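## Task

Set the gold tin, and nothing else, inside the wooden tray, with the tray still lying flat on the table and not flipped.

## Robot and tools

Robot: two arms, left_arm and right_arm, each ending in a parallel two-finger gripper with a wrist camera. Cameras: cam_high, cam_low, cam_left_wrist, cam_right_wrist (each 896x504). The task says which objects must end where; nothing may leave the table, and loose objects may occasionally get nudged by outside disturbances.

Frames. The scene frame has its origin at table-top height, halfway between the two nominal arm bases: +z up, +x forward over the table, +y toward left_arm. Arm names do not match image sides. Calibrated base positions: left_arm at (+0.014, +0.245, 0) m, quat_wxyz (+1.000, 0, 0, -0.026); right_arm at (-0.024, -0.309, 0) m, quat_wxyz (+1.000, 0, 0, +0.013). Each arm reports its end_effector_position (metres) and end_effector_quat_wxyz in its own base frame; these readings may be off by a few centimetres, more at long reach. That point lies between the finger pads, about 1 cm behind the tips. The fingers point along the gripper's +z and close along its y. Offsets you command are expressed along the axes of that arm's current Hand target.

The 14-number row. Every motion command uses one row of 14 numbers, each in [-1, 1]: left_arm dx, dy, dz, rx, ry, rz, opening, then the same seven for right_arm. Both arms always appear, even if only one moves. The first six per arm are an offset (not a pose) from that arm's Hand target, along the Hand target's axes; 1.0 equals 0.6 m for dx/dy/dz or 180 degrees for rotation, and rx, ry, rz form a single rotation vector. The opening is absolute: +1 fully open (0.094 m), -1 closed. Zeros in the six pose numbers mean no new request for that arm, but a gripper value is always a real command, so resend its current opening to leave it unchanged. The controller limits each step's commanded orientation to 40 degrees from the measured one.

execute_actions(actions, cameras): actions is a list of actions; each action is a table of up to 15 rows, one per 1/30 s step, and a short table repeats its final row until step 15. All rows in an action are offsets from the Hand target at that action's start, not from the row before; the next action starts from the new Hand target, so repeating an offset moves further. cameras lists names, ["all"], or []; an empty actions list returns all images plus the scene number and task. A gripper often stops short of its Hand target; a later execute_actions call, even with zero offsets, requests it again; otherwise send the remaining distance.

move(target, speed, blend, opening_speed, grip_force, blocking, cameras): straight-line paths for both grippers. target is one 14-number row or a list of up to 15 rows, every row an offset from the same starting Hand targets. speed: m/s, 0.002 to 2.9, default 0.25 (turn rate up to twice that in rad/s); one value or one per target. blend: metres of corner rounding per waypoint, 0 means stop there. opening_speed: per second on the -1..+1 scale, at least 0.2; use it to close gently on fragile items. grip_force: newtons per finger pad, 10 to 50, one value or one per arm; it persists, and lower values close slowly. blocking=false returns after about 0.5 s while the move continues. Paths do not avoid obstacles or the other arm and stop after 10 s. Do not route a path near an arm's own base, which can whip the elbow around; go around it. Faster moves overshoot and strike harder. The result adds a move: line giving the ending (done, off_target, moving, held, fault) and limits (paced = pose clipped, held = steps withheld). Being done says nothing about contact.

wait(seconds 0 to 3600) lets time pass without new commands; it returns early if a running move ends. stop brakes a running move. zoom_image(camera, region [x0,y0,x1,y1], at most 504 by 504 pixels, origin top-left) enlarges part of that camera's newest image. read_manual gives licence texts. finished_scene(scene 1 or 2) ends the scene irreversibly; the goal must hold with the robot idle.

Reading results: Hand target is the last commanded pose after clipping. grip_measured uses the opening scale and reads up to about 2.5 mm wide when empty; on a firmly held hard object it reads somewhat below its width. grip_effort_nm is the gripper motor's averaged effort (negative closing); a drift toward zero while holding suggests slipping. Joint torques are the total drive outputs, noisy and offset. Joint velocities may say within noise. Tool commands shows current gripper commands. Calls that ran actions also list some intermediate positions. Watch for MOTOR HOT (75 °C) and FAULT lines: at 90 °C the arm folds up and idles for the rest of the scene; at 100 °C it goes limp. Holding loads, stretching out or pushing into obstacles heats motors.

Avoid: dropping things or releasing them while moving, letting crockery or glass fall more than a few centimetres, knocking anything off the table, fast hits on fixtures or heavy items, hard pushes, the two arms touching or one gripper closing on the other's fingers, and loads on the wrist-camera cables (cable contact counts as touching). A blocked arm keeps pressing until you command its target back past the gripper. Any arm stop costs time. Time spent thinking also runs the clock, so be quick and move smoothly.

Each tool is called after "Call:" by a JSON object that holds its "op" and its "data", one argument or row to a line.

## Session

Call:
{"op": "execute_actions", "data": {
  "actions": []
}}

Call:
{"op": "zoom_image", "data": {
  "camera": "cam_high",
  "region": [320, 90, 640, 290]
}}

Scene clock: 0.00 s.
left_arm: end_effector_position=(+0.3237, +0.0325, +0.0686) grip_measured=+1.000 grip_effort_nm=n/a end_effector_quat_wxyz=(+0.420, -0.350, +0.837, +0.024) | right_arm: end_effector_position=(+0.3214, -0.0666, +0.0930) grip_measured=-0.986 grip_effort_nm=n/a end_effector_quat_wxyz=(+0.561, +0.284, +0.756, +0.183)
Joint positions: left_arm=[-0.143 1.261 0.458 0.007 -0.442 -0.753 0.094] | right_arm=[-0.382 1.265 0.11 0.829 -0.321 0.568 0.001]
Joint velocities: within noise
Joint torques (N m): no reading
Heat: left arm: 28 °C; right arm: 28 °C.
Hand target: left_arm +0.3216, +0.0344, +0.0688; +0.417, -0.351, +0.838, +0.031 | right_arm +0.3216, -0.0666, +0.0931; +0.560, +0.283, +0.757, +0.182
Tool commands: left_gripper/opening=+1.0 right_gripper/opening=-1.0

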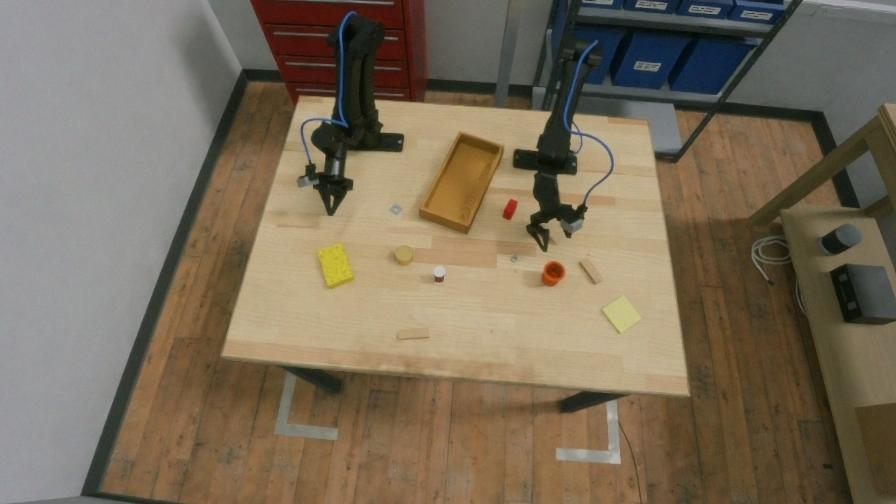

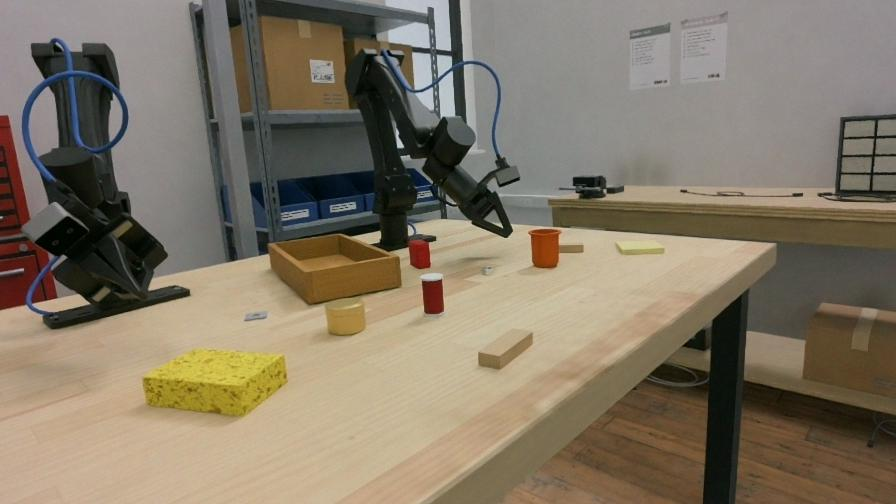

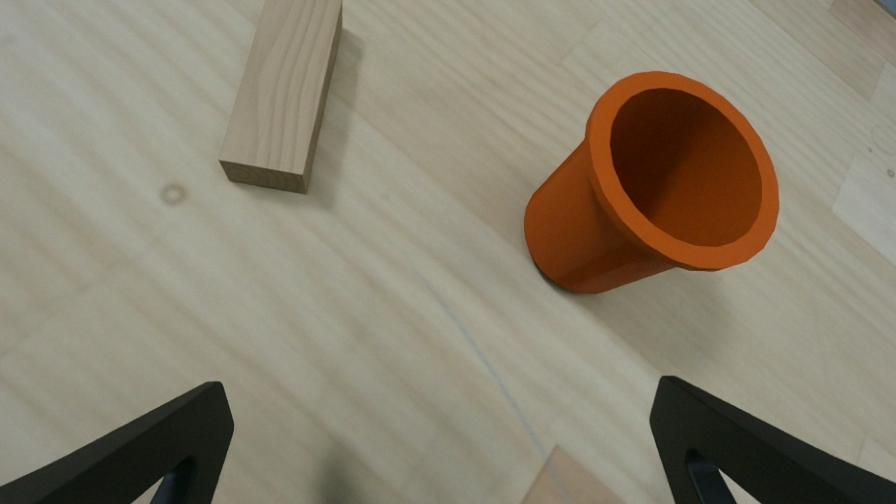

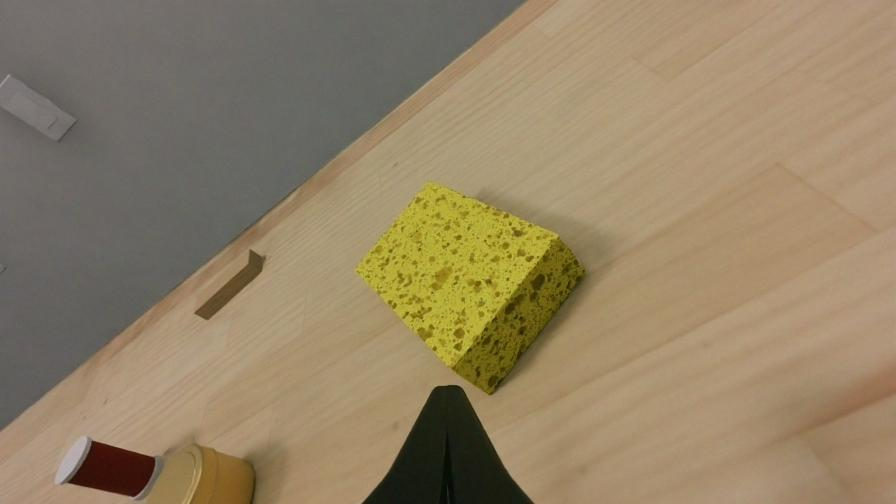

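Scaled by 1.575 from the camera's image (finer frame: 1280x720).

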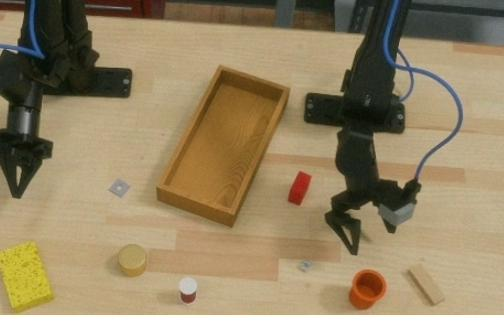

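Call:
{"op": "move", "data": {
  "target": [0,0,0,0,0,0,1,0.039,0.311,-0.075,-0.0267,0.2022,-0.2666,1],
  "speed": 0.3,
  "cameras": ["cam_right_wrist"]
}}

Scene clock: 17.37 s.
left_arm: end_effector_position=(+0.3237, +0.0325, +0.0686) grip_measured=+1.000 grip_effort_nm=-0.04 end_effector_quat_wxyz=(+0.420, -0.350, +0.837, +0.024) | right_arm: end_effector_position=(+0.3131, +0.0923, +0.1934) grip_measured=+0.998 grip_effort_nm=0.10 end_effector_quat_wxyz=(+0.338, -0.129, +0.931, +0.052)
Joint positions: left_arm=[-0.143 1.261 0.458 0.007 -0.442 -0.753 0.094] | right_arm=[0.28 1.159 1.017 -0.731 -0.006 0.008 0.094]
Joint torques (N m): left_arm=[-0.01 -3.51 6.52 1.67 -0.2 0.01] | right_arm=[0.54 -2.39 12.21 1.33 0.01 -0.13]
Heat: left arm: 30 °C; right arm: 30 °C.
Hand target: left_arm +0.3216, +0.0344, +0.0688; +0.417, -0.351, +0.838, +0.031 | right_arm +0.3157, +0.0945, +0.1998; +0.338, -0.136, +0.930, +0.049
Off the commanded pose: left_arm 0.003 m, 1 deg | right_arm 0.007 m, 1 deg.
move: done

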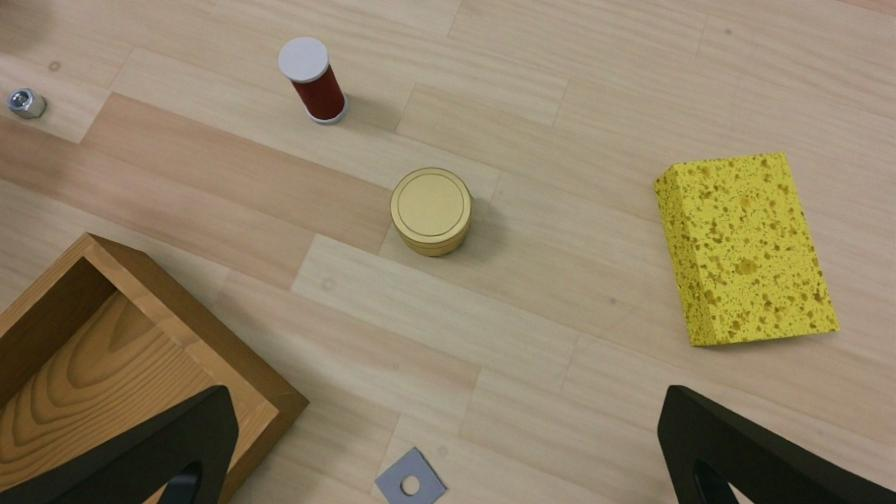

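Call:
{"op": "move", "data": {
  "target": [0,0,0,0,0,0,1,0.049,0.012,0.219,-0.0039,0.0278,-0.0047,1],
  "speed": 0.25,
  "cameras": ["cam_right_wrist"]
}}

Scene clock: 25.33 s.
left_arm: end_effector_position=(+0.3237, +0.0325, +0.0686) grip_measured=+1.000 grip_effort_nm=-0.03 end_effector_quat_wxyz=(+0.420, -0.350, +0.837, +0.024) | right_arm: end_effector_position=(+0.3718, +0.1168, +0.0899) grip_measured=+0.998 grip_effort_nm=0.10 end_effector_quat_wxyz=(+0.302, -0.139, +0.942, +0.049)
Joint positions: left_arm=[-0.143 1.261 0.458 0.007 -0.442 -0.753 0.094] | right_arm=[0.3 1.524 0.924 -0.348 -0.005 0.008 0.094]
Joint torques (N m): left_arm=[-0.03 -3.23 6.42 1.69 -0.2 0.02] | right_arm=[0.5 -4.89 7.9 1.64 0 -0.14]
Heat: left arm: 30 °C; right arm: 31 °C.
Hand target: left_arm +0.3216, +0.0344, +0.0688; +0.417, -0.351, +0.838, +0.031 | right_arm +0.3730, +0.1192, +0.0804; +0.297, -0.147, +0.942, +0.047
Off the commanded pose: left_arm 0.003 m, 1 deg | right_arm 0.010 m, 1 deg.
move: done

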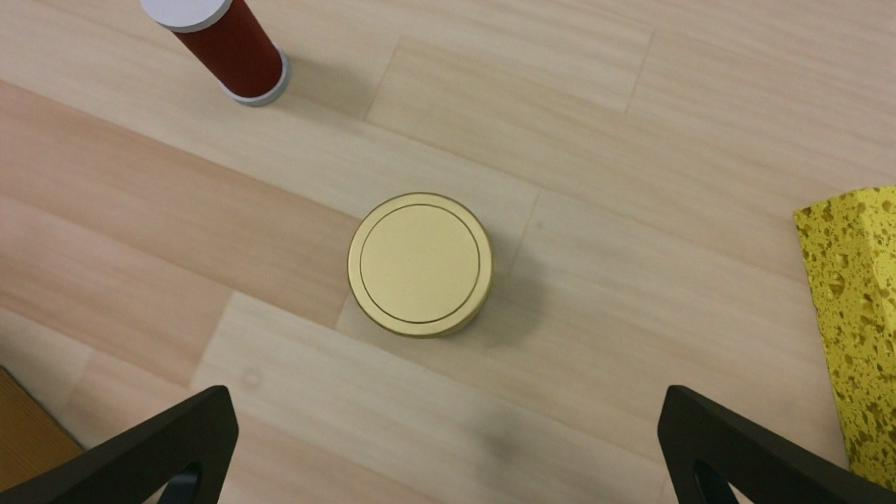

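Call:
{"op": "move", "data": {
  "target": [
    [0,0,0,0,0,0,1,0.003,0.0175,0.1363,0,0,0,1],
    [0,0,0,0,0,0,1,0.003,0.0175,0.1363,0,0,0,-0.1]
  ],
  "speed": 0.15,
  "grip_force": 35,
  "cameras": ["cam_right_wrist"]
}}

Scene clock: 33.57 s.
left_arm: end_effector_position=(+0.3237, +0.0325, +0.0686) grip_measured=+1.000 grip_effort_nm=-0.03 end_effector_quat_wxyz=(+0.420, -0.350, +0.837, +0.024) | right_arm: end_effector_position=(+0.4034, +0.1382, +0.0166) grip_measured=+0.023 grip_effort_nm=-0.75 end_effector_quat_wxyz=(+0.293, -0.151, +0.943, +0.043)
Joint positions: left_arm=[-0.143 1.261 0.458 0.007 -0.442 -0.753 0.094] | right_arm=[0.335 1.812 0.928 -0.086 0.017 0.012 0.048]
Joint torques (N m): left_arm=[0.05 -3.41 6.41 1.65 -0.23 0] | right_arm=[0.24 -6.04 10 1.64 -0.01 0.07]
Heat: left arm: 31 °C; right arm: 31 °C.
Hand target: left_arm +0.3216, +0.0344, +0.0688; +0.417, -0.351, +0.838, +0.031 | right_arm +0.4129, +0.1430, +0.0123; +0.297, -0.147, +0.942, +0.047
Off the commanded pose: left_arm 0.003 m, 1 deg | right_arm 0.012 m, 1 deg.
grip_force (N): 35, 35
move: off_target (right_arm); target 2's new opening was sent with right_arm's hand 0.012 m and 1 deg from that target

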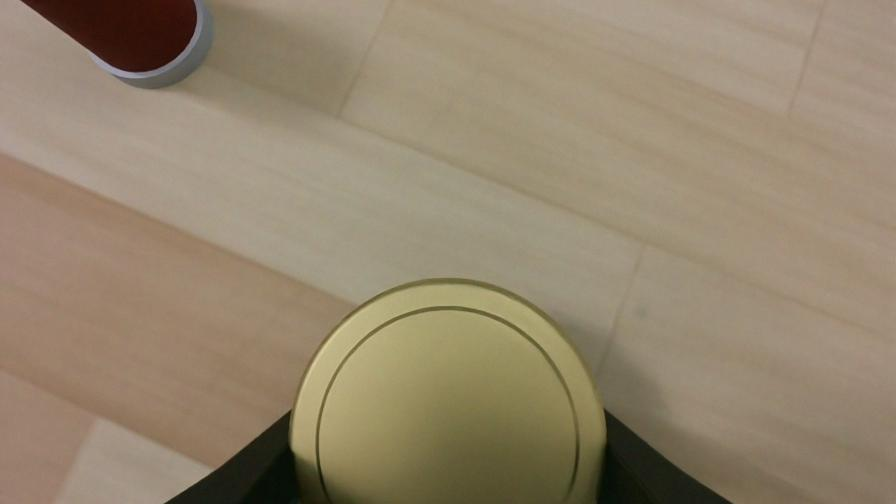

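Call:
{"op": "move", "data": {
  "target": [
    [0,0,0,0,0,0,1,-0.0957,0,-0.1365,0,0,0,-0.1],
    [0,0,0,0,0,0,1,0.133,0.3475,-0.303,-0.1237,0,-0.1766,-0.1]
  ],
  "speed": 0.22,
  "blend": [0.03,0],
  "cameras": ["cam_right_wrist","cam_high"]
}}

Call:
{"op": "zoom_image", "data": {
  "camera": "cam_high",
  "region": [370, 100, 570, 260]
}}

Scene clock: 41.43 s.
left_arm: end_effector_position=(+0.3237, +0.0325, +0.0686) grip_measured=+1.000 grip_effort_nm=-0.04 end_effector_quat_wxyz=(+0.420, -0.350, +0.837, +0.024) | right_arm: end_effector_position=(+0.1937, +0.2964, +0.1151) grip_measured=+0.022 grip_effort_nm=-0.78 end_effector_quat_wxyz=(+0.266, -0.455, +0.838, +0.142)
Joint positions: left_arm=[-0.143 1.261 0.458 0.007 -0.442 -0.753 0.094] | right_arm=[0.99 1.357 0.891 -0.491 0.001 -0.005 0.048]
Joint torques (N m): left_arm=[-0.02 -3.34 6.5 1.71 -0.21 -0.01] | right_arm=[0.36 -8.13 6.83 1.29 0 0.06]
Heat: left arm: 31 °C; right arm: 31 °C.
Hand target: left_arm +0.3216, +0.0344, +0.0688; +0.417, -0.351, +0.838, +0.031 | right_arm +0.1880, +0.2898, +0.1156; +0.265, -0.451, +0.840, +0.143
Off the commanded pose: left_arm 0.003 m, 1 deg | right_arm 0.009 m, 0 deg.
grip_force (N): 35, 35
move: done
Images, in order (width x height): cam_high 896x504, cam_right_wrist 896x504.

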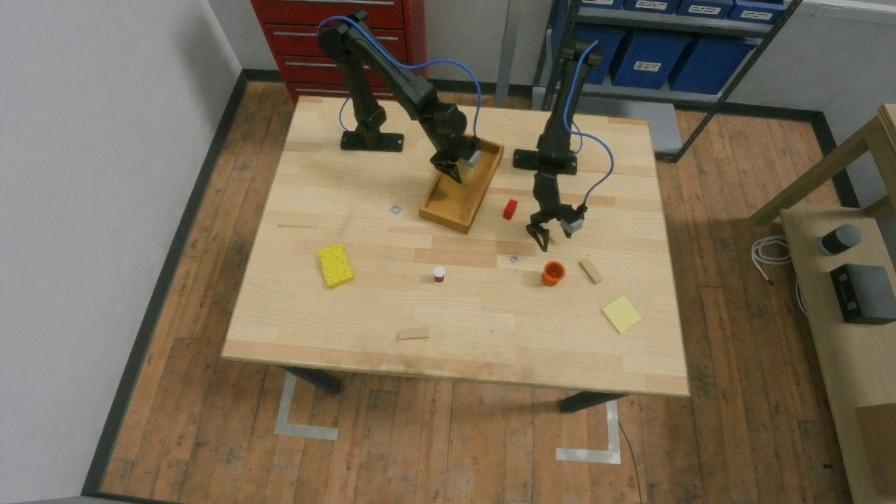

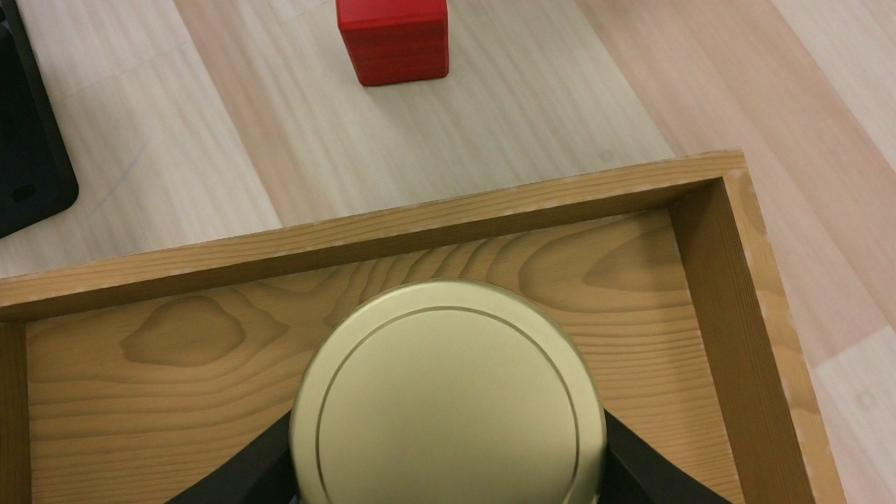

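Scaled by 2.520 from the camera's image (finer frame: 1280x720).

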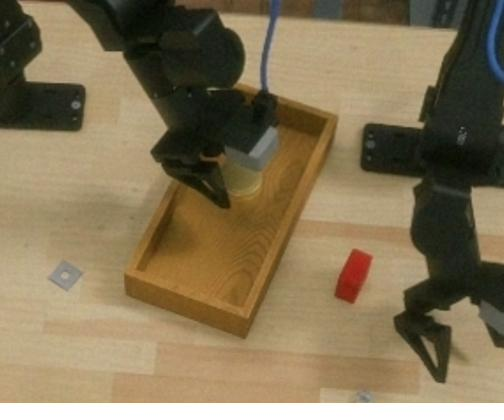

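Call:
{"op": "move", "data": {
  "target": [0,0,0,0,0,0,1,0.0819,0,0.1168,0,0,0,-0.1],
  "speed": 0.15,
  "cameras": ["cam_right_wrist"]
}}

Scene clock: 46.63 s.
left_arm: end_effector_position=(+0.3237, +0.0325, +0.0686) grip_measured=+1.000 grip_effort_nm=-0.03 end_effector_quat_wxyz=(+0.420, -0.350, +0.837, +0.024) | right_arm: end_effector_position=(+0.1908, +0.2914, +0.0409) grip_measured=+0.022 grip_effort_nm=-0.78 end_effector_quat_wxyz=(+0.272, -0.453, +0.836, +0.145)
Joint positions: left_arm=[-0.143 1.261 0.458 0.007 -0.442 -0.753 0.094] | right_arm=[0.99 1.455 0.641 -0.129 0.003 -0.004 0.048]
Joint torques (N m): left_arm=[-0.02 -3.44 6.48 1.65 -0.2 0.04] | right_arm=[0.43 -3.85 6.19 1.7 0 0.05]
Heat: left arm: 31 °C; right arm: 31 °C.
Hand target: left_arm +0.3216, +0.0344, +0.0688; +0.417, -0.351, +0.838, +0.031 | right_arm +0.1879, +0.2899, +0.0300; +0.265, -0.451, +0.840, +0.143
Off the commanded pose: left_arm 0.003 m, 1 deg | right_arm 0.011 m, 1 deg.
grip_force (N): 35, 35
move: off_target (right_arm)

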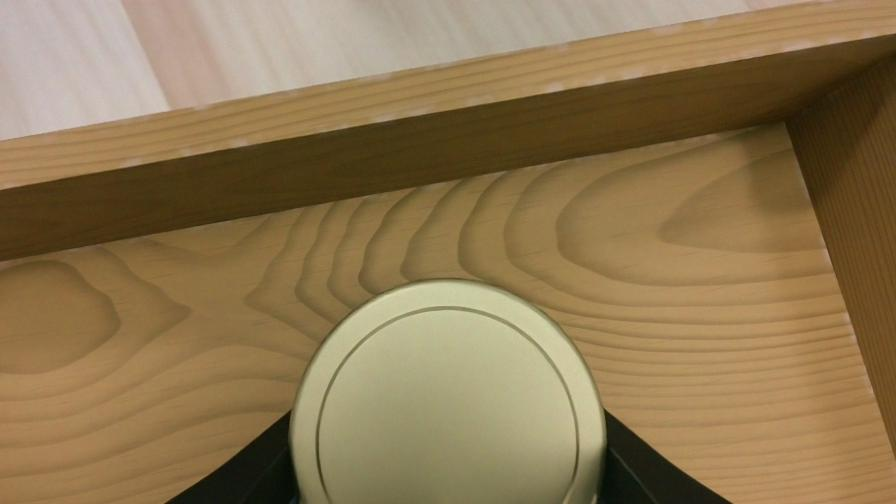

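Call:
{"op": "move", "data": {
  "target": [0,0,0,0,0,0,1,0.0163,0,0.0232,0,0,0,-0.1],
  "speed": 0.05,
  "cameras": ["cam_low"]
}}

Scene clock: 49.70 s.
left_arm: end_effector_position=(+0.3237, +0.0325, +0.0686) grip_measured=+1.000 grip_effort_nm=-0.03 end_effector_quat_wxyz=(+0.420, -0.350, +0.837, +0.024) | right_arm: end_effector_position=(+0.1926, +0.2940, +0.0267) grip_measured=+0.022 grip_effort_nm=-0.78 end_effector_quat_wxyz=(+0.276, -0.452, +0.835, +0.147)
Joint positions: left_arm=[-0.143 1.261 0.458 0.007 -0.442 -0.753 0.094] | right_arm=[0.99 1.505 0.61 -0.04 0.003 -0.004 0.048]
Joint torques (N m): left_arm=[0.05 -3.21 6.48 1.7 -0.18 0.01] | right_arm=[0.44 -3.95 5.33 1.69 -0.01 0.07]
Heat: left arm: 32 °C; right arm: 31 °C.
Hand target: left_arm +0.3216, +0.0344, +0.0688; +0.417, -0.351, +0.838, +0.031 | right_arm +0.1879, +0.2899, +0.0131; +0.265, -0.451, +0.840, +0.143
Off the commanded pose: left_arm 0.003 m, 1 deg | right_arm 0.015 m, 1 deg.
grip_force (N): 35, 35
move: off_target (right_arm)

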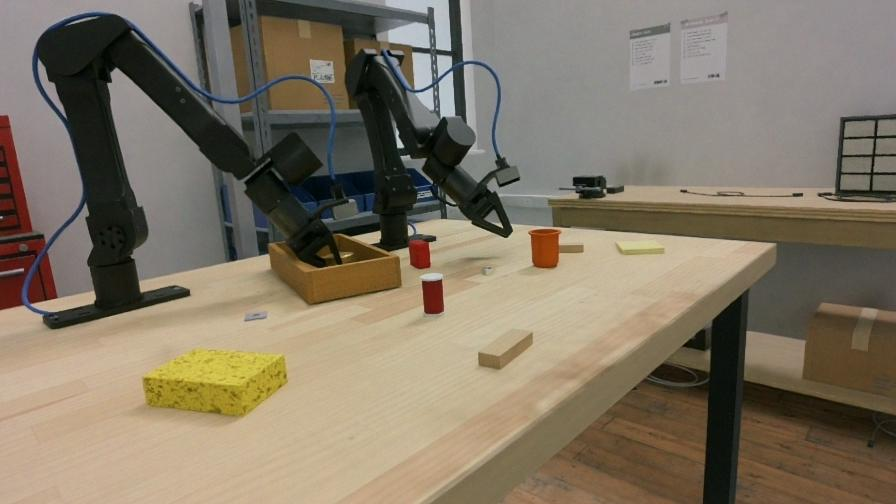

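Call:
{"op": "move", "data": {
  "target": [
    [0,0,0,0,0,0,1,0.0038,0,0.0055,0,0,0,-0.1],
    [0,0,0,0,0,0,1,-0.002,0,-0.003,0,0,0,-0.1],
    [0,0,0,0,0,0,1,-0.002,0,-0.003,0,0,0,0.7],
    [0,0,0,0,0,0,1,-0.05,0,-0.22,0,0,0,0.7]
  ],
  "speed": [0.05,0.1,0.1,0.2],
  "cameras": ["cam_right_wrist","cam_low"]
}}

Scene clock: 55.60 s.
left_arm: end_effector_position=(+0.3237, +0.0325, +0.0686) grip_measured=+1.000 grip_effort_nm=-0.04 end_effector_quat_wxyz=(+0.420, -0.350, +0.837, +0.024) | right_arm: end_effector_position=(+0.1594, +0.2436, +0.1259) grip_measured=+0.698 grip_effort_nm=0.10 end_effector_quat_wxyz=(+0.256, -0.455, +0.842, +0.136)
Joint positions: left_arm=[-0.143 1.261 0.458 0.007 -0.442 -0.753 0.094] | right_arm=[0.99 1.102 0.783 -0.664 0.004 -0.002 0.08]
Joint torques (N m): left_arm=[0.01 -3.3 6.6 1.68 -0.17 0] | right_arm=[0.47 -3.67 11.78 1.21 -0.01 0.07]
Heat: left arm: 32 °C; right arm: 31 °C.
Hand target: left_arm +0.3216, +0.0344, +0.0688; +0.417, -0.351, +0.838, +0.031 | right_arm +0.1598, +0.2471, +0.1384; +0.265, -0.451, +0.840, +0.143
Off the commanded pose: left_arm 0.003 m, 1 deg | right_arm 0.013 m, 1 deg.
grip_force (N): 35, 35
move: off_target (right_arm); target 3's new opening was sent with right_arm's hand 0.014 m and 2 deg from that target
Images, in order (width x height): cam_low 896x504, cam_right_wrist 896x504.

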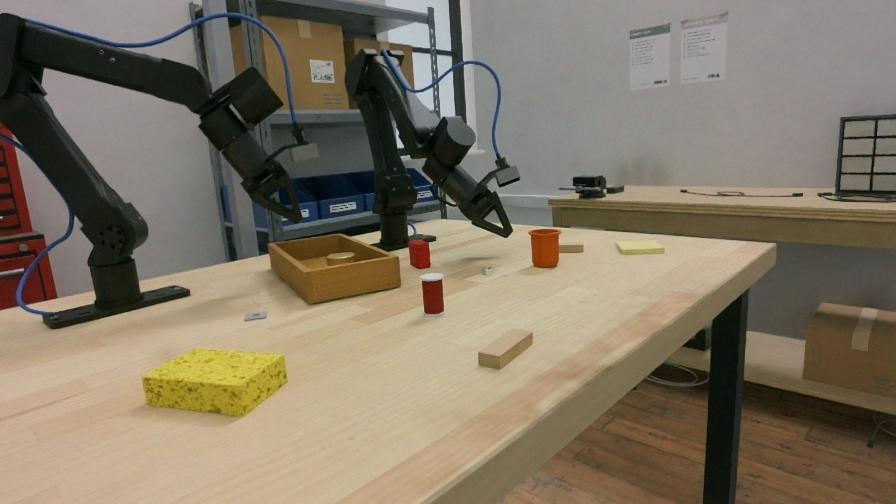

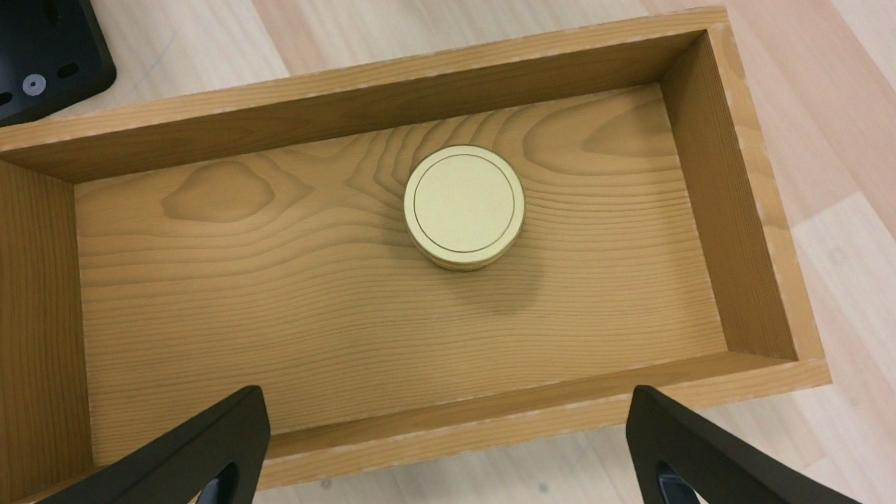

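Call:
{"op": "finished_scene", "data": {
  "scene": 2
}}

The scene is finished: the task was done.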